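# Move pocketed part from vise to outfeed tray

## Task

Lift the finished part (the block with a pocket in its top) out of the vise and set it down flat in the black outfeed tray, pocket facing up, next to the part that is already lying there. The two short loose bars that sit beneath the part in the vise must be left standing upright between the vise jaws. No plain block may be left obviously tipped over.

## Robot and tools

Robot: two arms, left_arm and right_arm, each ending in a five-finger hand (left_arm has a left hand, right_arm a right hand). Calibrated base positions in the scene frame: left_arm (+0.032, +0.286, +0.001) m, right_arm (+0.046, -0.295, +0.002) m, both almost unrotated. A post is fixed to the floor behind the arms. Loose objects may occasionally get a small push from outside.

Scene frame: origin at table-top height, midway between the nominal bases; +x out over the table, +z up, +y toward left_arm. Left/right in camera images do not follow arm names. Reported poses can be a few cm off, more at long reach.

Hand point: a point fixed to the palm, 0.05 m in front of it and 0.15 m from the wrist flange along the fingers. Its +z runs along straight fingers, +y out of the palm; +x runs across the palm away from the thumb on the right hand, toward the thumb on the left hand. Straight fingertips reach 0.06-0.07 m past the point along +z and lie 0.06 m behind it along -y. A wrist bracket on the little-finger side can collide with things.

Row layout (28 numbers, all in [-1, 1], always the full row even if one arm moves): left dx, dy, dz, rx, ry, rz; left little, ring, middle, index, thumb_bend, thumb_turn, force_limit, speed; then the same 14 for the right arm. Pose numbers are an offset of the hand point from its current "Hand target", along scene axes, scale 1.0 = 0.6 m or 180 degrees; rx, ry, rz form one rotation vector, turning about the hand target position. Sending all six as 0 asks nothing new of that arm. Finger numbers are absolute positions: -1 open/straight, +1 closed/curled. thumb_turn -1 puts the thumb beside the palm, +1 opposite the fingers. force_limit maps -1..+1 to about 0..10 N at the fingertip (0..15 N for the two thumb motors); speed rises from nearly 0 at -1 to full at +0.48 and above. Hand numbers are never 'no change': to keep a hand as it is, resend the eight numbers last executed for it (or, before any were sent, its hand_measured six plus hand_force_limit and hand_speed).

Gripping: with the thumb fully turned in, the hand encircles objects roughly 0.035-0.065 m thick, or a handle down to about 0.025 m; a thumb-tip to index-pad pinch can hold a light item up to about 0.08 m. For a gentle grip close at speed -0.94 or below. A motor moves only when its target changes by 0.002 or more; it locks on reaching the target or force_limit. To grip harder, raise force_limit and send a more-closed target; to release, send a target more open than hand_measured.

execute_actions(actions, cameras): actions is a list of actions, each a list of 1-15 rows; each row is one 1/30 s step, and a short action repeats its last row to 15 steps. Every row in an action is an offset from the Hand target at the action's start, so repeating an offset keeps moving. The commanded orientation is clipped to within 40 degrees of the measured one each step. An empty actions list returns camera images; cameras ["all"], a list of names, or [] picks views.

move(target, speed, blend, blocking, cameras): target is one 28-number row or up to 15 rows; every row's pose offsets count from the same starting Hand targets, not the previous row. Hand numbers in rows are sent as each target is reached. speed is path top speed in m/s (0.002-4.3, default 0.25; rotation up to twice that in rad/s), one value or one per target. blend (m) rounds corners; 0 stops at each target. Paths run straight, do not avoid obstacles or the other arm, and stop after 10 s. blocking=false returns after about 0.5 s while the move continues. The result adds a 'move:' line: done, off_target, moving, held or fault, plus limits (paced = pose clipped, held = steps withheld).

wait(seconds 0-3600): lets time pass without new commands; a running move continues. stop(): brakes a running move. zoom_image(camera, region [x0,y0,x1,y1], max 504x504 px) enlarges part of the latest image from cam_head_left, cam_head_right, cam_high, cam_left_wrist or cam_right_wrist. show_instructions() shows the reference pages. finished_scene(scene=1) ends irreversibly.

Results: end_effector_position (m) and end_effector_quat_wxyz in the scene frame; Hand target (next offset base); joint positions, velocities and torques (torques offset and noisy; numbers 3 and 4 wrap at ±28 N m); hand_measured, hand_stopped_by (moving, target, force, stalled, fault), hand_load_n (positive when pushed open; drops near 0 if a grip is lost), hand_force_limit, hand_speed. Arms commonly rest 1-3 cm (up to 5) short of, usually below, the command; the next execute_actions call re-requests it. To stop pushing into something, command back past the hand point.

Avoid: dropping parts even slightly, releasing moving parts, fast impacts with fixed or heavy things, anything leaving the table, and letting the two hands touch or close on each other (can end the scene). Watch for MOTOR HOT; holding loads or straining at unreachable poses heats motors and at 100 °C the arm drops for 30-60 s. Near the first joint axis small hand moves can swing the whole arm.

Each tool is called after "Call:" as a command line: name --argument value for each argument, lists and objects as JSON in quotes; but a table of rows of numbers goes row by row, as --pt "numbers of a row", without its own name.

Reference images:

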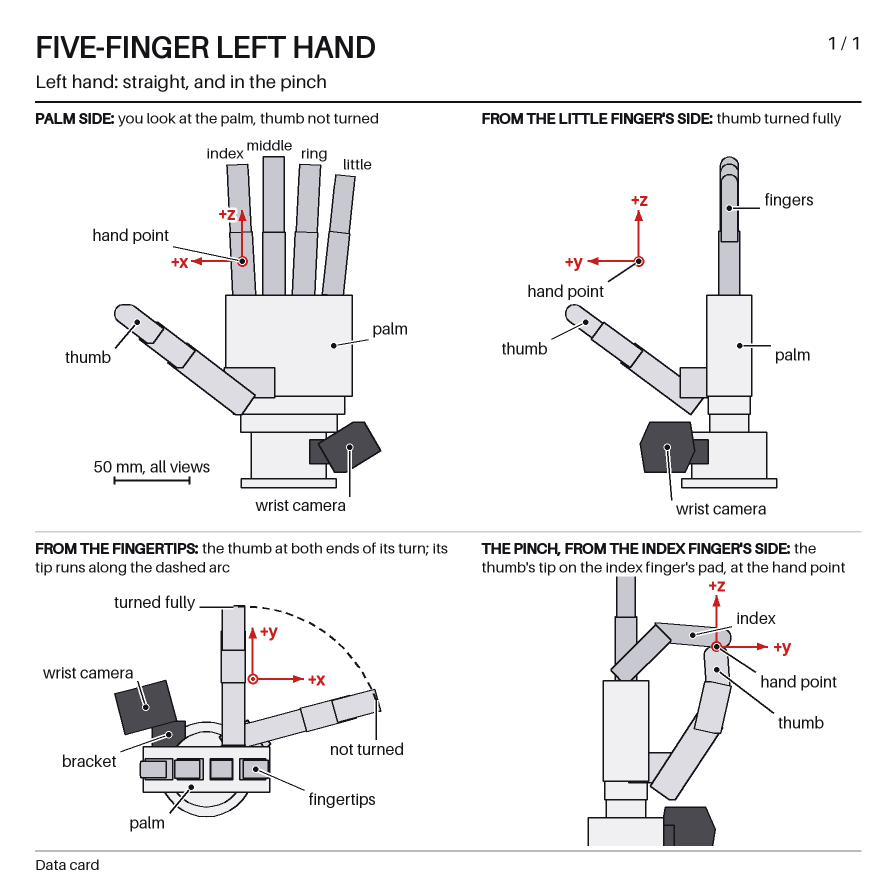

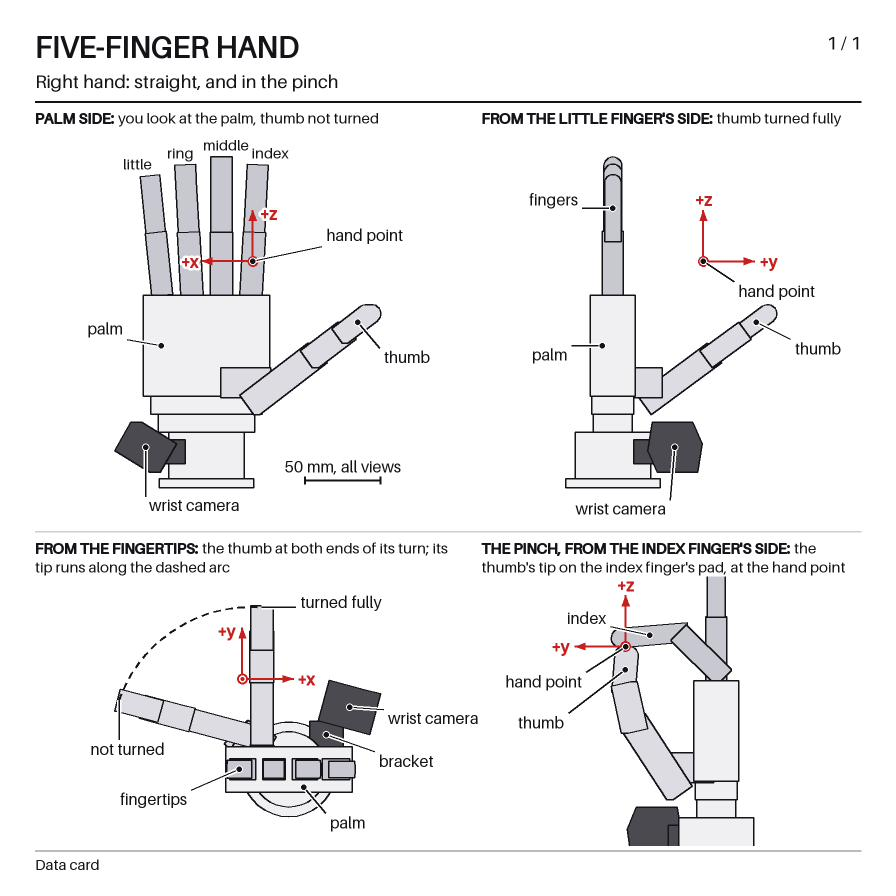

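## Session

Call:
execute_actions --actions '[]'

Scene clock: 0.00 s.
left_arm: end_effector_position=(+0.5977, +0.0745, +0.2521) hand_measured=(-1.000, -1.000, -1.000, -1.000, -1.000, -1.000) hand_load_n=(+0.0, -0.5, +0.0, +0.0, +0.0, +0.0) hand_stopped_by=(target, target, target, target, target, target) hand_force_limit=0.00 hand_speed=-0.80 end_effector_quat_wxyz=(+0.536, +0.027, +0.776, -0.333) | right_arm: end_effector_position=(+0.2914, -0.0159, +0.2405) hand_measured=(-1.000, -1.000, -1.000, -1.000, -1.000, -1.000) hand_load_n=(+0.0, +0.0, +0.0, +0.0, +0.0, +0.0) hand_stopped_by=(target, target, target, target, target, target) hand_force_limit=0.00 hand_speed=-0.80 end_effector_quat_wxyz=(+0.755, -0.624, +0.196, -0.048)
Joint positions: left_arm=[-0.327 1.334 0.924 0.199 0.242 1.102] | right_arm=[0.321 0.935 0.287 0.87 -0.846 0.408]
Joint velocities: within noise
Joint torques (N m): no reading
Heat: left arm: hottest elbow 38 °C; right arm: hottest elbow 36 °C.
Hand target: left_arm +0.6031, +0.0725, +0.2620; +0.543, +0.029, +0.770, -0.335 | right_arm +0.2960, -0.0143, +0.2512; +0.760, -0.620, +0.187, -0.055

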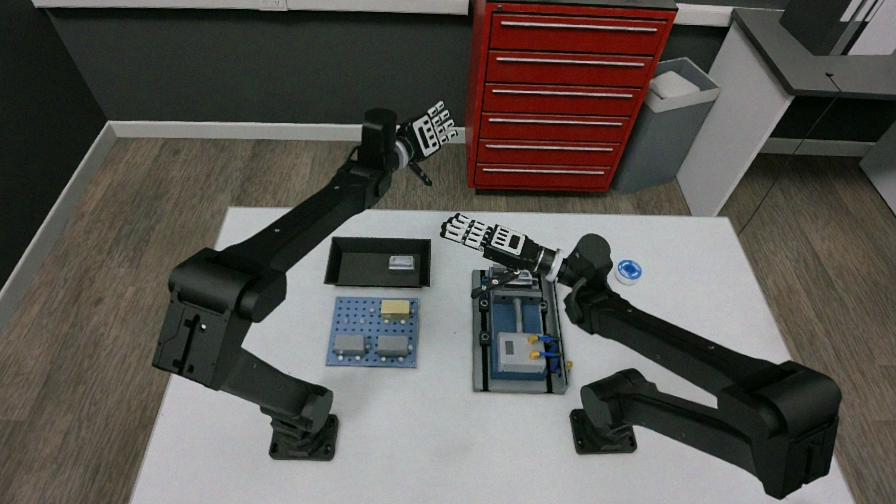

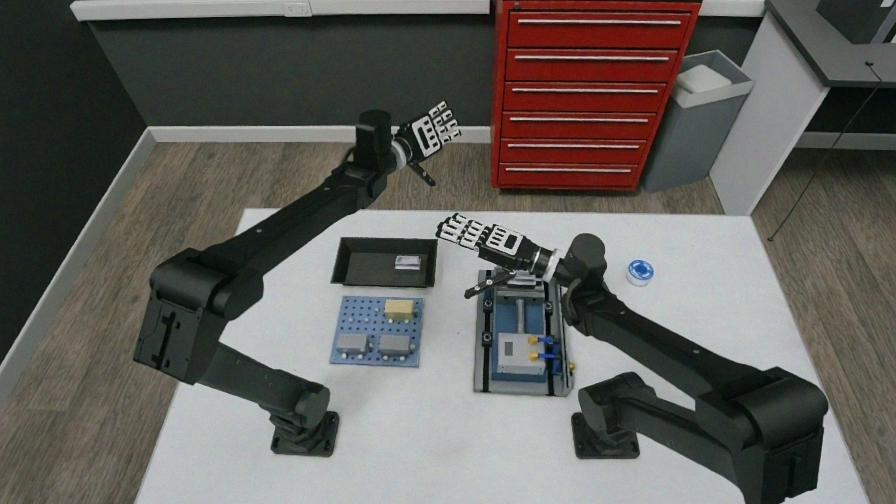

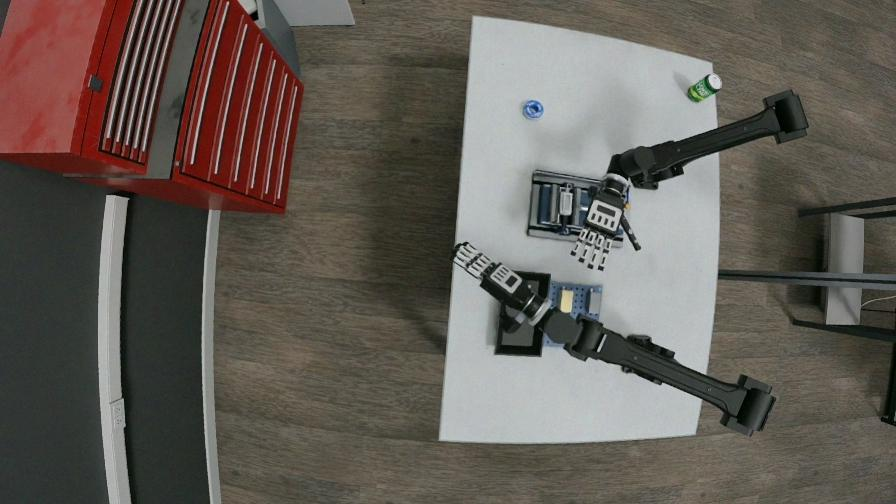

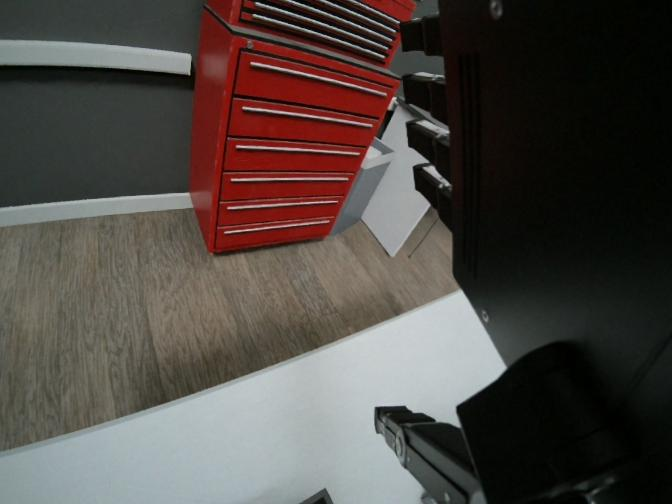

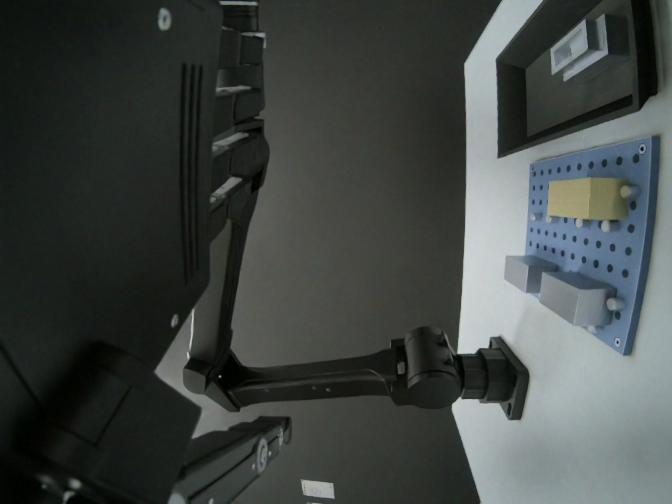

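Call:
zoom_image --camera "cam_head_left" --region '[440, 250, 600, 400]'

Call:
zoom_image --camera "cam_head_right" --region '[440, 250, 600, 400]'

Call:
zoom_image --camera "cam_head_left" --region '[310, 220, 450, 380]'

Call:
zoom_image --camera "cam_high" --region '[440, 140, 680, 380]'

Scaled by 3.150 from the camera's image (finer frame: 1280x720).

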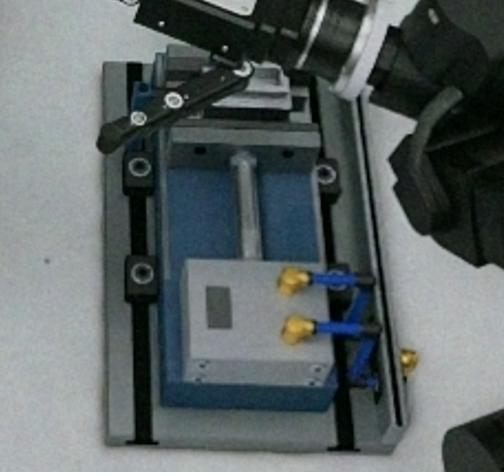

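Scaled by 3.150 from the camera's image (finer frame: 1280x720).

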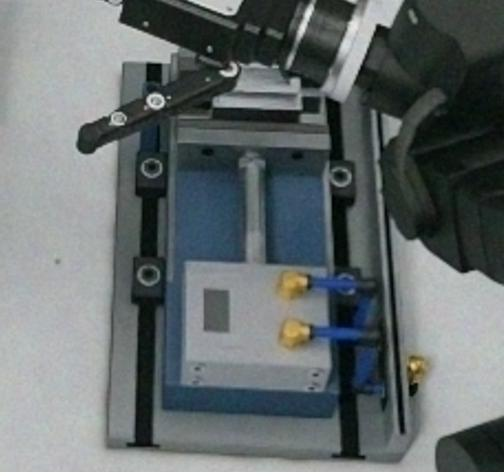

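Scaled by 3.150 from the camera's image (finer frame: 1280x720).

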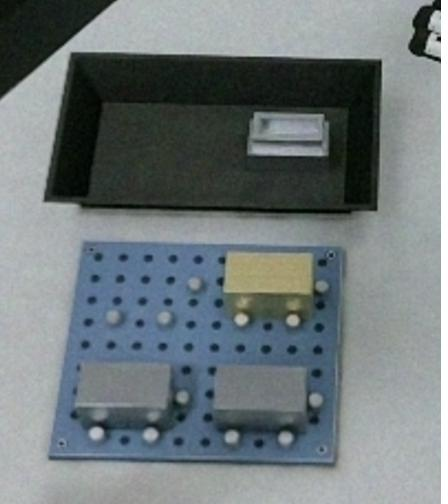

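Scaled by 2.100 from the camera's image (finer frame: 1280x720).

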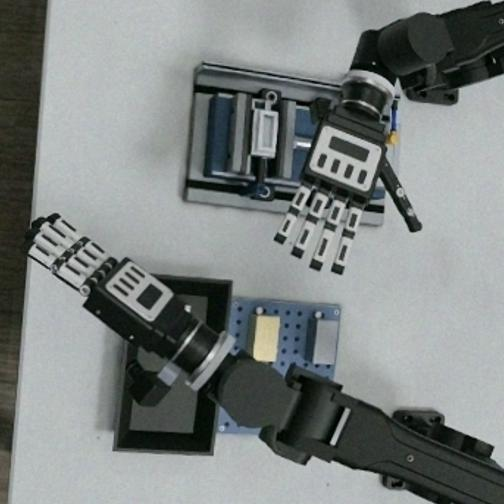

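Call:
move --target '[-0.34,0.63,0.23,0,0,0.24,-1,-1,-1,-1,-1,-1,0,-0.8,0.25,-0.72,0.17,0,0,-0.22,-1,-1,-1,-1,-1,-1,0,-0.8]' --cameras '["all"]'

Scene clock: 6.87 s.
left_arm: end_effector_position=(+0.3998, +0.4489, +0.3698) hand_measured=(-1.000, -1.000, -1.000, -1.000, -1.000, -1.000) hand_load_n=(+0.0, +0.0, +0.0, -0.5, +0.0, +0.0) hand_stopped_by=(target, target, target, target, target, target) hand_force_limit=0.00 hand_speed=-0.80 end_effector_quat_wxyz=(+0.612, -0.269, +0.735, -0.118) | right_arm: end_effector_position=(+0.4409, -0.4367, +0.3368) hand_measured=(-1.000, -1.000, -1.000, -1.000, -1.000, -1.000) hand_load_n=(+0.0, +0.0, +0.0, +0.0, +0.0, +0.0) hand_stopped_by=(target, target, target, target, target, target) hand_force_limit=0.00 hand_speed=-0.80 end_effector_quat_wxyz=(+0.700, -0.516, +0.395, -0.297)
Joint positions: left_arm=[0.481 0.693 0.853 -0.397 0.296 1.101] | right_arm=[-0.877 1.309 0.744 1.23 -1.317 0.902]
Joint torques (N m): left_arm=[1.55 -2.55 14.15 1.29 0.2 0.16] | right_arm=[0.73 -8.82 11.06 0.8 0.7 0.1]
Heat: left arm: hottest elbow 40 °C; right arm: hottest elbow 37 °C.
Hand target: left_arm +0.3992, +0.4506, +0.3999; +0.628, -0.257, +0.727, -0.112 | right_arm +0.4461, -0.4462, +0.3532; +0.697, -0.520, +0.386, -0.309
Off the commanded pose: left_arm 0.030 m, 3 deg | right_arm 0.020 m, 2 deg.
move: off_target (left_arm, right_arm)

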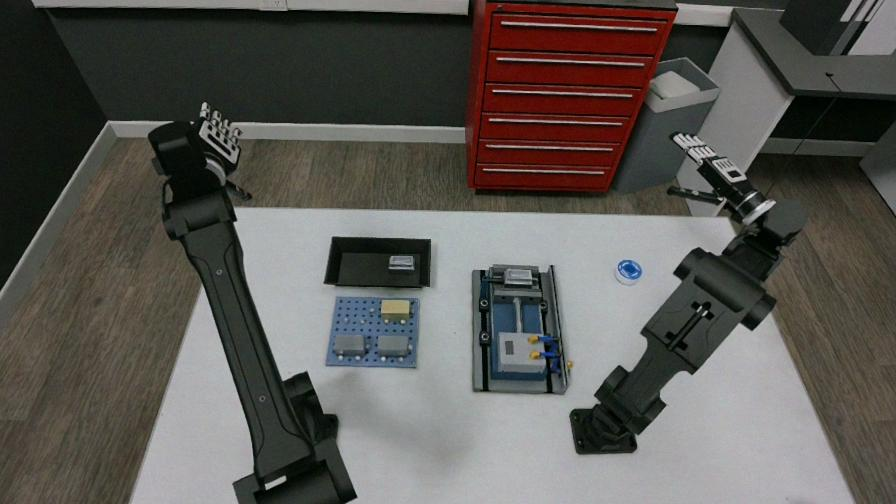

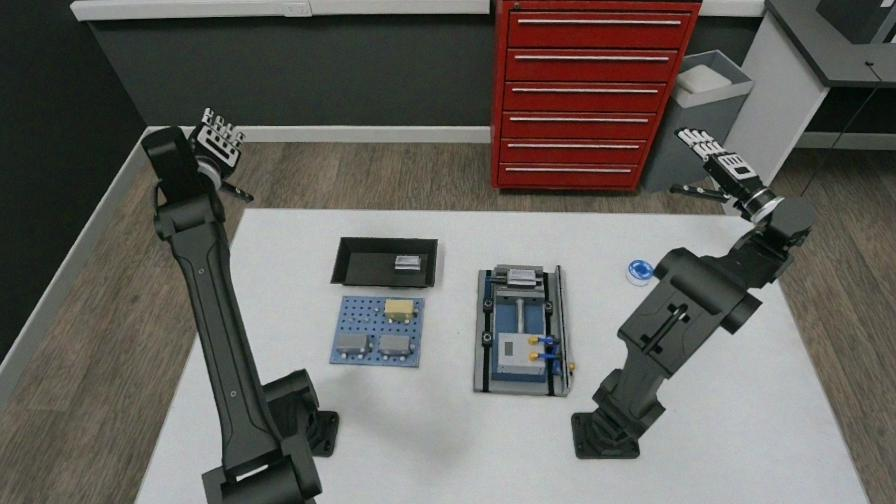

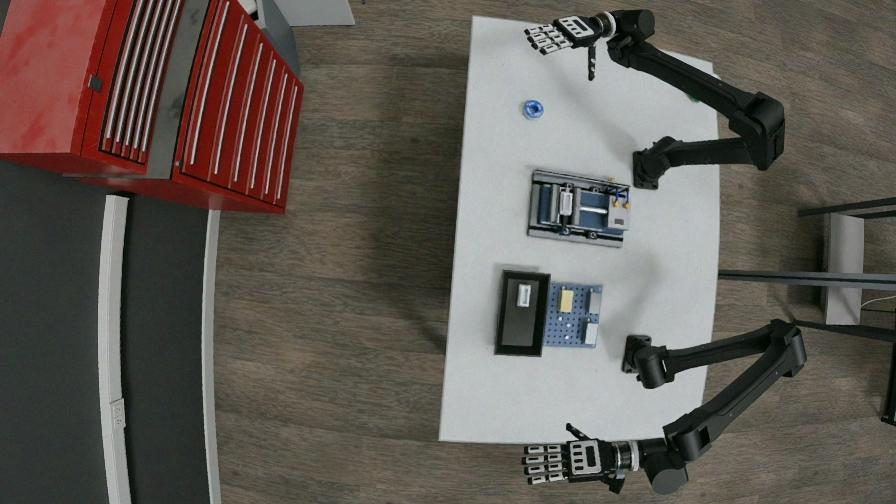

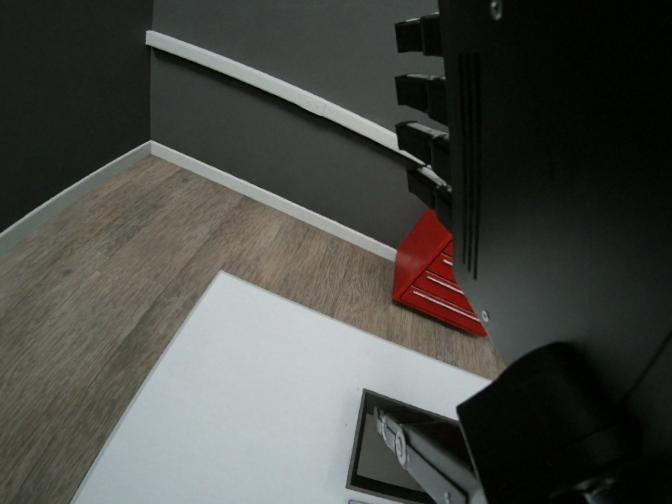

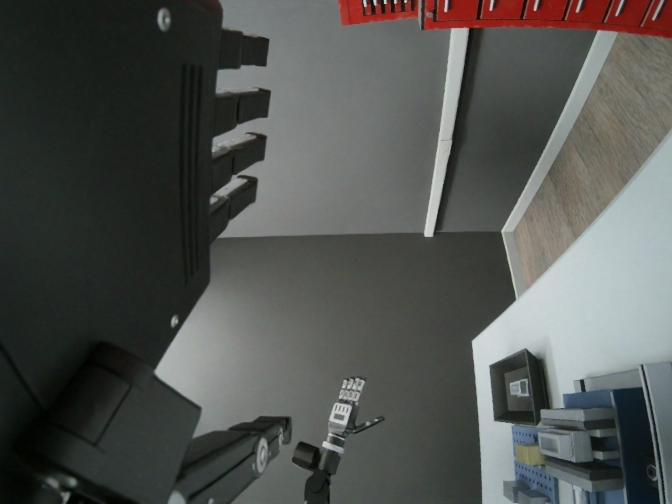

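Call:
zoom_image --camera "cam_head_left" --region '[465, 255, 585, 395]'

Call:
zoom_image --camera "cam_high" --region '[490, 150, 660, 360]'

Call:
zoom_image --camera "cam_head_left" --region '[480, 255, 560, 315]'

Call:
zoom_image --camera "cam_right_wrist" --region '[472, 330, 672, 504]'

Scaled by 3.600 from the camera's image (finer frame: 1280x720).

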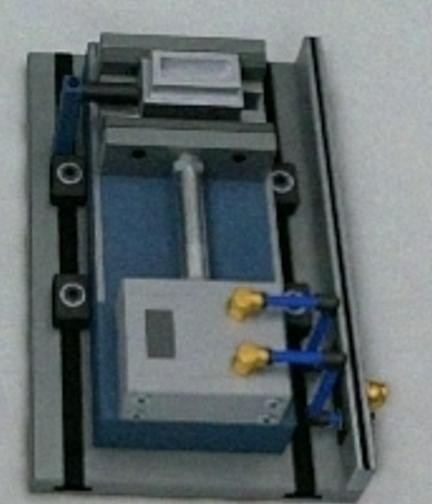

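Scaled by 2.400 from the camera's image (finer frame: 1280x720).

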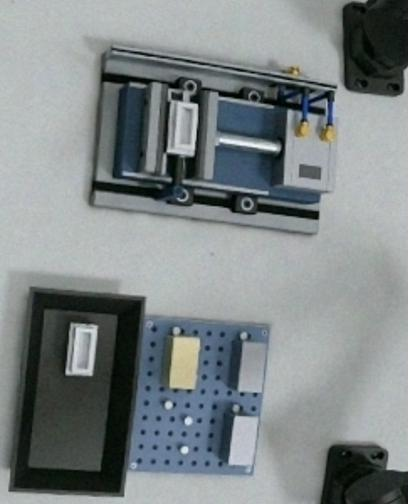

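Scaled by 6.300 from the camera's image (finer frame: 1280x720).

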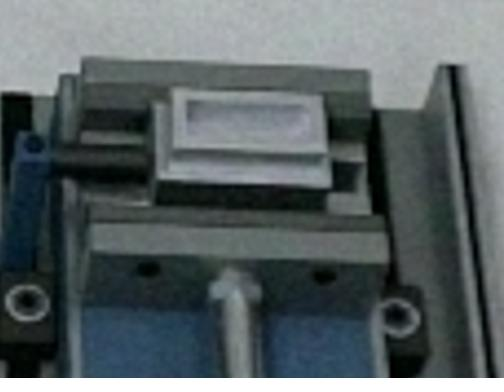

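Scaled by 2.520 from the camera's image (finer frame: 960x720).

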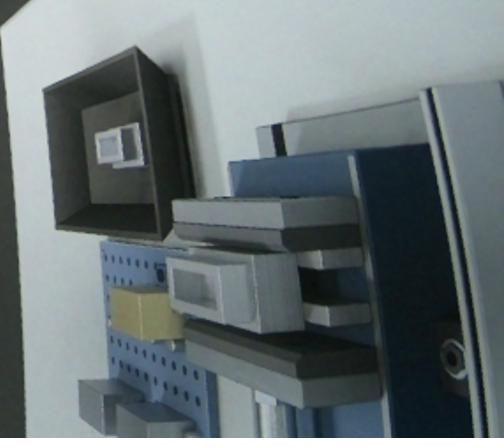

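Call:
move --target '[0,0,0,0,0,0,-1,-1,-1,-1,-1,-1,0,-0.8,-0.277,0.543,-0.19,-0.1447,0.2743,-0.1285,-1,-1,-1,-1,-1,-1,0,-0.8]' --cameras '["cam_right_wrist","cam_head_left","cam_high"]'

Scene clock: 21.17 s.
left_arm: end_effector_position=(+0.3998, +0.4489, +0.3698) hand_measured=(-1.000, -1.000, -1.000, -1.000, -1.000, -1.000) hand_load_n=(+0.0, +0.0, +0.0, +0.0, +0.0, +0.0) hand_stopped_by=(target, target, target, target, target, target) hand_force_limit=0.00 hand_speed=-0.80 end_effector_quat_wxyz=(+0.612, -0.269, +0.735, -0.118) | right_arm: end_effector_position=(+0.2731, -0.1330, +0.2075) hand_measured=(-1.000, -1.000, -1.000, -1.000, -1.000, -1.000) hand_load_n=(+0.0, +0.0, +0.0, +0.0, +0.0, +0.0) hand_stopped_by=(target, target, target, target, target, target) hand_force_limit=0.00 hand_speed=-0.80 end_effector_quat_wxyz=(-0.241, +0.665, -0.652, +0.273)
Joint positions: left_arm=[0.481 0.693 0.853 -0.397 0.296 1.101] | right_arm=[0.765 0.707 0.774 -1.085 0.531 0.615]
Joint torques (N m): left_arm=[1.49 -2.37 14.11 1.28 0.21 0.12] | right_arm=[2.55 -2.32 13.85 0.85 0.65 0.16]
Heat: left arm: hottest elbow 48 °C; right arm: hottest elbow 41 °C.
Hand target: left_arm +0.3992, +0.4506, +0.3999; +0.628, -0.257, +0.727, -0.112 | right_arm +0.2798, -0.1205, +0.2392; -0.271, +0.653, -0.653, +0.271
Off the commanded pose: left_arm 0.030 m, 3 deg | right_arm 0.035 m, 4 deg.
move: off_target (right_arm)
Images, in order (width x height): cam_head_left 896x504, cam_high 896x504, cam_right_wrist 672x504.

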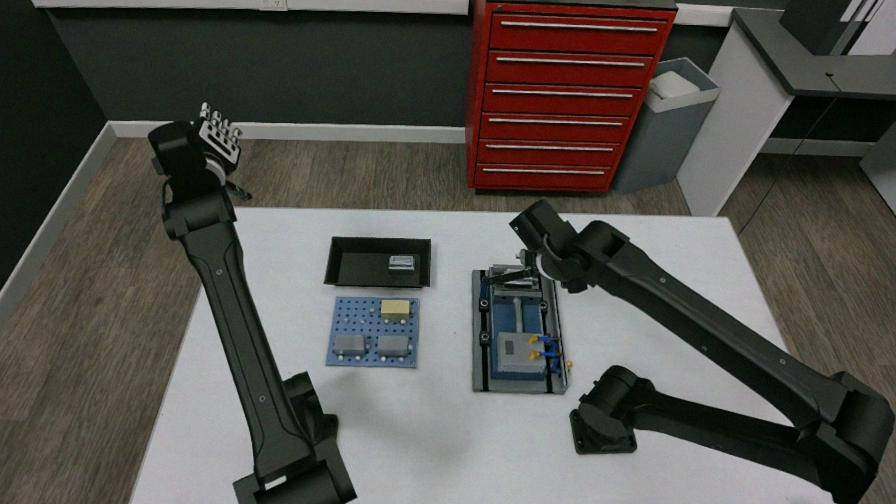

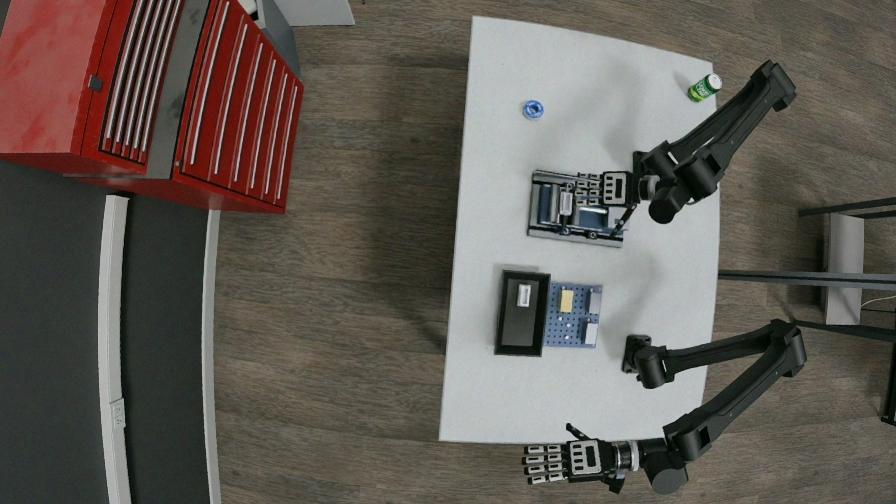

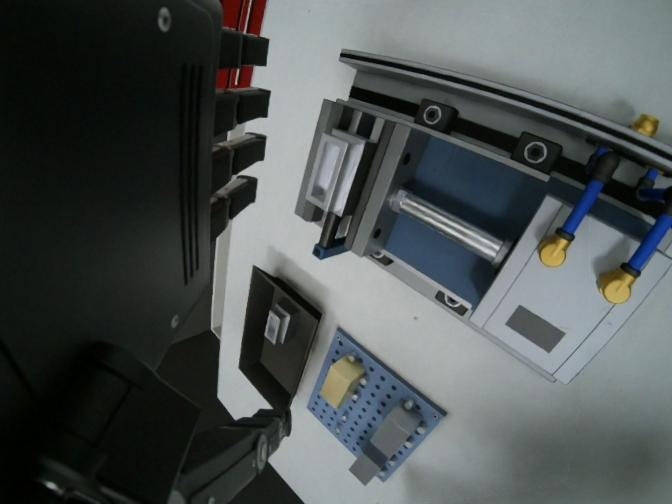

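Call:
zoom_image --camera "cam_right_wrist" --region '[270, 80, 430, 280]'

Call:
zoom_image --camera "cam_right_wrist" --region '[210, 250, 350, 420]'

Scaled by 2.520 from the camera's image (finer frame: 960x720).

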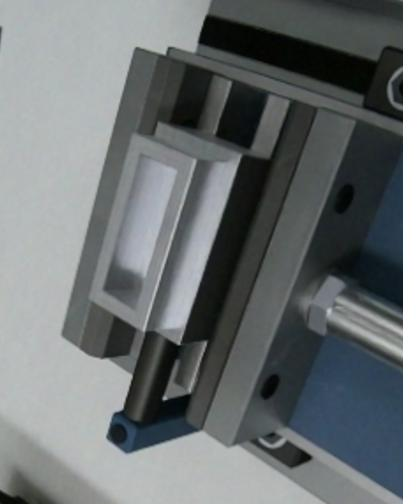

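Scaled by 2.965 from the camera's image (finer frame: 960x720).

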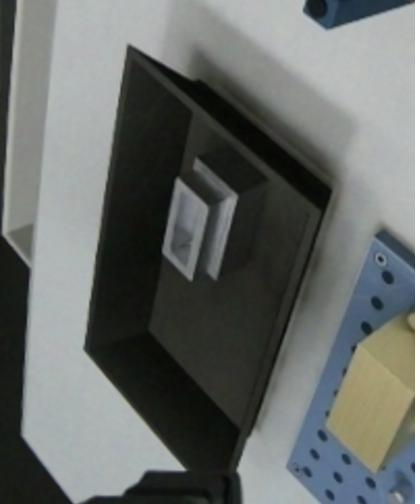

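Call:
move --target '[-0.149,-0.634,-0.333,-0.278,0.230,-0.4376,1,1,1,1,-1,-1,0,-0.3,0,0,0,0,0,0,-1,-1,-1,-1,-1,-1,0,-0.8]' --cameras '["cam_left_wrist","cam_head_left"]'

Scene clock: 35.37 s.
left_arm: end_effector_position=(+0.3135, +0.0726, +0.2044) hand_measured=(+1.000, +1.000, +1.000, +1.000, -1.000, -1.000) hand_load_n=(+0.0, +0.0, +0.0, +0.0, +0.0, -0.5) hand_stopped_by=(target, target, target, target, target, target) hand_force_limit=0.00 hand_speed=-0.30 end_effector_quat_wxyz=(+0.007, +0.002, +0.767, -0.641) | right_arm: end_effector_position=(+0.2731, -0.1329, +0.2075) hand_measured=(-1.000, -1.000, -1.000, -1.000, -1.000, -1.000) hand_load_n=(-0.5, +0.0, +0.0, +0.0, +0.0, +0.0) hand_stopped_by=(target, target, target, target, target, target) hand_force_limit=0.00 hand_speed=-0.80 end_effector_quat_wxyz=(-0.241, +0.665, -0.652, +0.273)
Joint positions: left_arm=[-0.087 1.12 0.743 -0.642 1.361 1.022] | right_arm=[0.765 0.707 0.774 -1.085 0.531 0.616]
Joint torques (N m): left_arm=[0.62 -5.66 7.84 1.46 0.8 -0.19] | right_arm=[2.73 -2.67 13.79 0.9 0.65 0.15]
Heat: left arm: hottest elbow 52 °C; right arm: hottest elbow 48 °C.
Hand target: left_arm +0.3098, +0.0702, +0.2001; +0.001, +0.000, +0.766, -0.643 | right_arm +0.2798, -0.1205, +0.2392; -0.271, +0.653, -0.653, +0.271
Off the commanded pose: left_arm 0.006 m, 1 deg | right_arm 0.035 m, 4 deg.
move: done
Images, in order (width x height): cam_head_left 896x504, cam_left_wrist 672x504.

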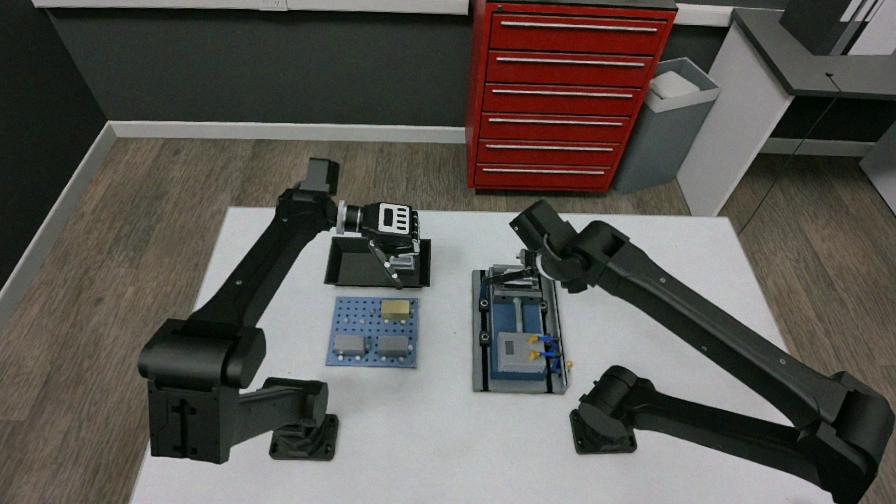

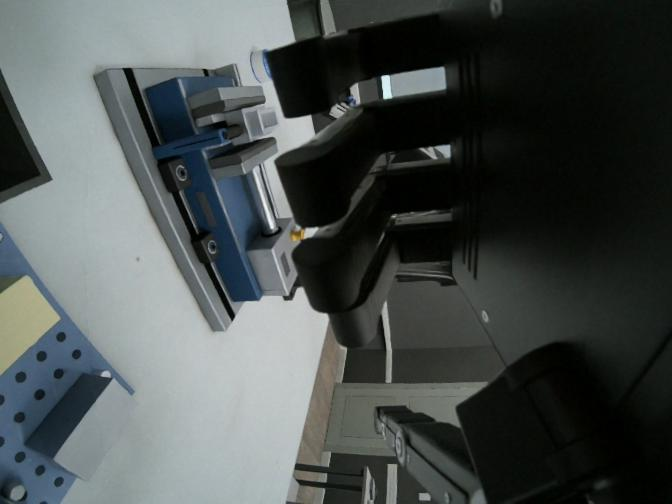

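Call:
zoom_image --camera "cam_left_wrist" --region '[140, 50, 320, 190]'

Scaled by 2.800 from the camera's image (finer frame: 960x720).

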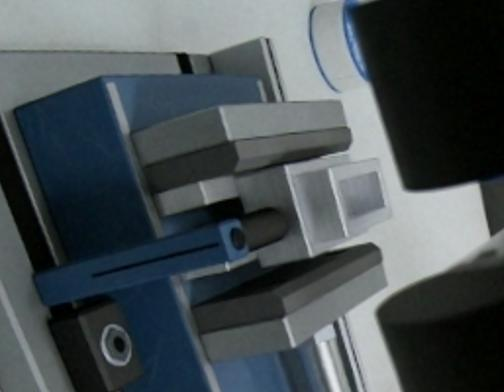

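Call:
move --target '[0.084,-0.067,0,0.044,0.483,0.129,-1,-1,-1,-1,-1,-1,0,-0.3,0,0,0,0,0,0,-1,-1,-1,-1,-1,-1,0,-0.8]' --cameras '["cam_left_wrist","cam_head_left"]'

Scene clock: 44.33 s.
left_arm: end_effector_position=(+0.3490, +0.0364, +0.1922) hand_measured=(-1.000, -1.000, -1.000, -1.000, -1.000, -1.000) hand_load_n=(+0.0, +0.0, +0.0, +0.0, -0.5, +0.0) hand_stopped_by=(target, target, target, target, target, target) hand_force_limit=0.00 hand_speed=-0.30 end_effector_quat_wxyz=(+0.406, +0.581, -0.578, +0.405) | right_arm: end_effector_position=(+0.2731, -0.1329, +0.2075) hand_measured=(-1.000, -1.000, -1.000, -1.000, -1.000, -1.000) hand_load_n=(+0.0, +0.0, +0.0, +0.0, +0.0, +0.0) hand_stopped_by=(target, target, target, target, target, target) hand_force_limit=0.00 hand_speed=-0.80 end_effector_quat_wxyz=(-0.241, +0.665, -0.652, +0.273)
Joint positions: left_arm=[-0.13 1.439 0.832 -0.578 1.193 -0.416] | right_arm=[0.765 0.707 0.774 -1.085 0.531 0.616]
Joint torques (N m): left_arm=[0.09 -8 11.02 0.42 0.62 -0.19] | right_arm=[2.61 -2.49 13.72 0.91 0.66 0.17]
Heat: left arm: hottest elbow 50 °C; right arm: hottest elbow 52 °C.
Hand target: left_arm +0.3601, +0.0299, +0.2000; +0.406, +0.578, -0.581, +0.405 | right_arm +0.2798, -0.1205, +0.2392; -0.271, +0.653, -0.653, +0.271
Off the commanded pose: left_arm 0.015 m, 0 deg | right_arm 0.035 m, 4 deg.
move: off_target (left_arm)
Images, in order (width x height): cam_head_left 896x504, cam_left_wrist 672x504.

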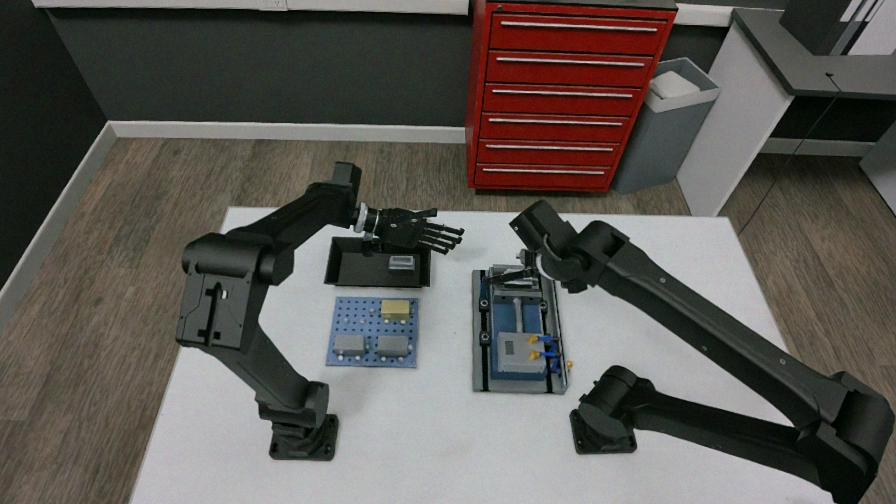

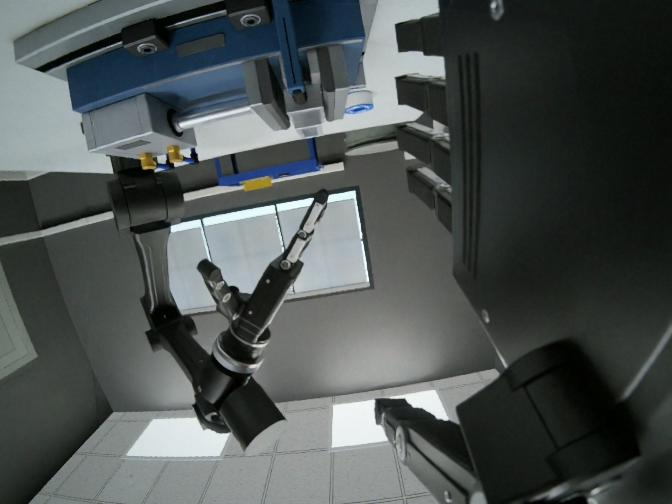

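Call:
zoom_image --camera "cam_left_wrist" --region '[210, 20, 400, 170]'

Scaled by 2.653 from the camera's image (finer frame: 960x720).

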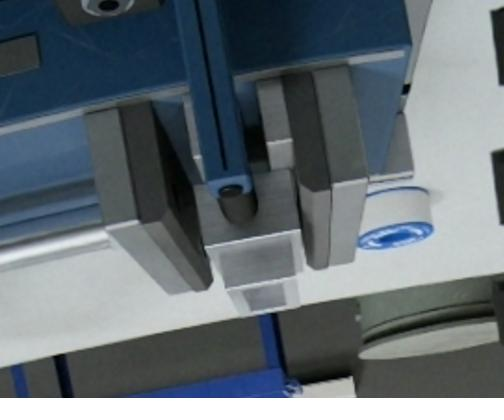

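Call:
move --target '[0,0,0,0,0,0,-1,-1,-1,-1,-1,-1,0,-0.3,0.1337,-0.049,-0.01,0,-0.1556,0,1,1,-0.4,-0.4,-0.3,1,0,-0.3]' --cameras '["cam_left_wrist","cam_head_left","cam_right_wrist"]'

Scene clock: 54.97 s.
left_arm: end_effector_position=(+0.3490, +0.0364, +0.1922) hand_measured=(-1.000, -1.000, -1.000, -1.000, -1.000, -1.000) hand_load_n=(+0.0, +0.0, +0.0, +0.0, +0.0, +0.0) hand_stopped_by=(target, target, target, target, target, target) hand_force_limit=0.00 hand_speed=-0.30 end_effector_quat_wxyz=(+0.406, +0.581, -0.577, +0.405) | right_arm: end_effector_position=(+0.3585, -0.1452, +0.2353) hand_measured=(+1.000, +1.000, -0.400, -0.400, -0.300, +1.000) hand_load_n=(+0.0, +0.0, +0.0, +0.0, +0.0, +0.0) hand_stopped_by=(target, target, target, target, target, target) hand_force_limit=0.00 hand_speed=-0.30 end_effector_quat_wxyz=(-0.423, +0.570, -0.569, +0.416)
Joint positions: left_arm=[-0.13 1.439 0.832 -0.578 1.193 -0.417] | right_arm=[0.657 0.556 0.524 -0.347 0.637 0.241]
Joint torques (N m): left_arm=[0.15 -8.06 11.04 0.4 0.62 -0.16] | right_arm=[-0.03 -2.02 8.84 2.11 0.27 -0.09]
Heat: left arm: hottest elbow 50 °C; right arm: hottest elbow 54 °C.
Hand target: left_arm +0.3601, +0.0299, +0.2000; +0.406, +0.578, -0.581, +0.405 | right_arm +0.3601, -0.1498, +0.2331; -0.421, +0.568, -0.568, +0.421
Off the commanded pose: left_arm 0.015 m, 1 deg | right_arm 0.005 m, 1 deg.
move: done
Images, in order (width x height): cam_head_left 896x504, cam_left_wrist 672x504, cam_right_wrist 672x504.

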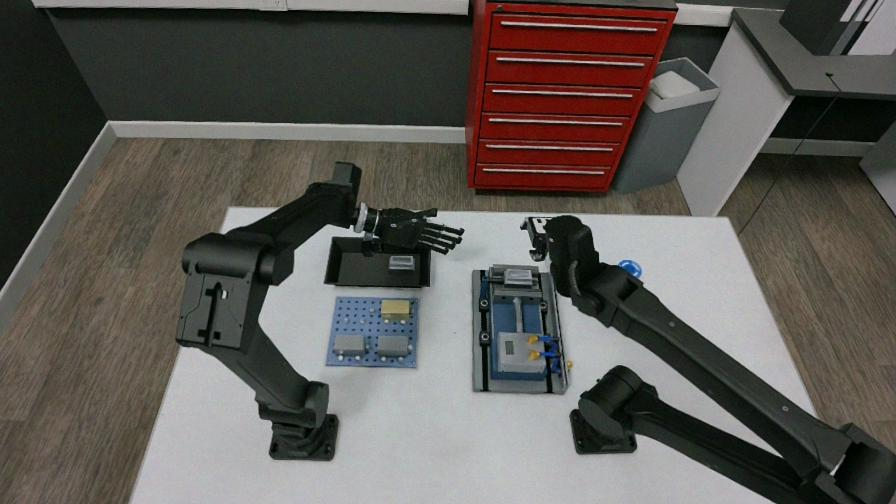

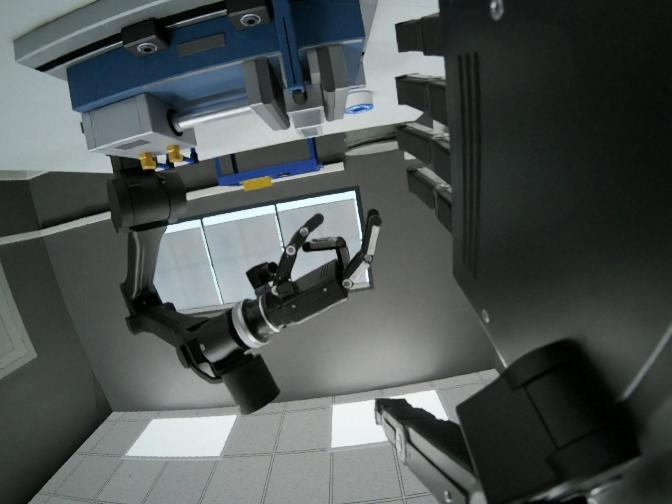

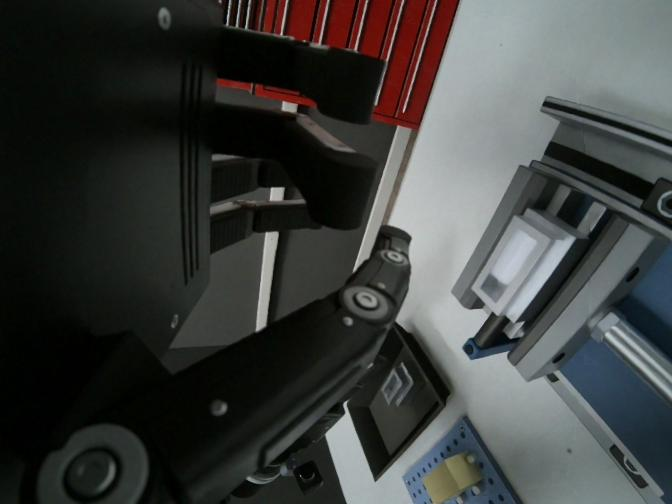

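Call:
zoom_image --camera "cam_left_wrist" --region '[220, 40, 420, 300]'

Call:
zoom_image --camera "cam_right_wrist" --region '[440, 160, 660, 380]'

Scaled by 1.938 from the camera's image (finer frame: 960x720).

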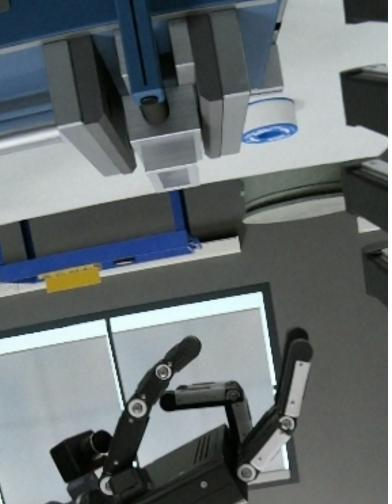

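Scaled by 2.291 from the camera's image (finer frame: 960x720).

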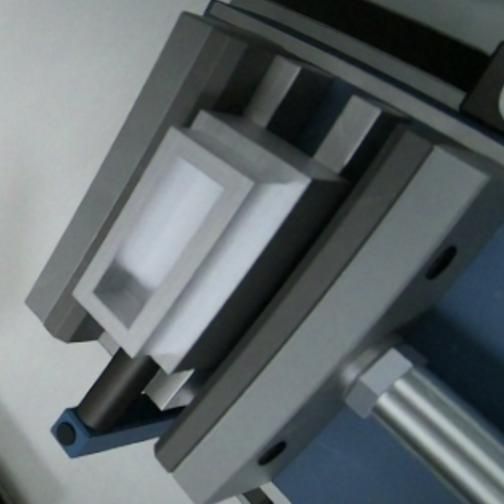

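Call:
zoom_image --camera "cam_right_wrist" --region '[180, 0, 460, 280]'

Scaled by 1.800 from the camera's image (finer frame: 960x720).

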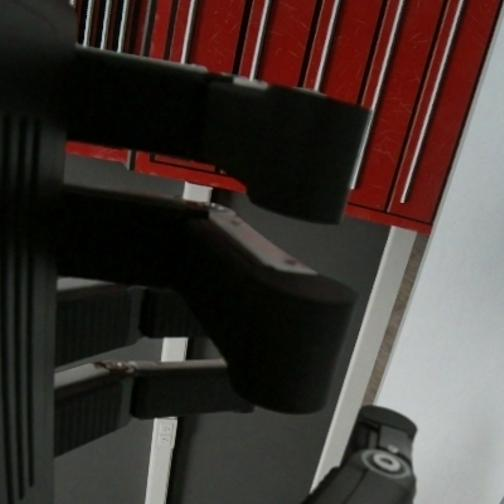

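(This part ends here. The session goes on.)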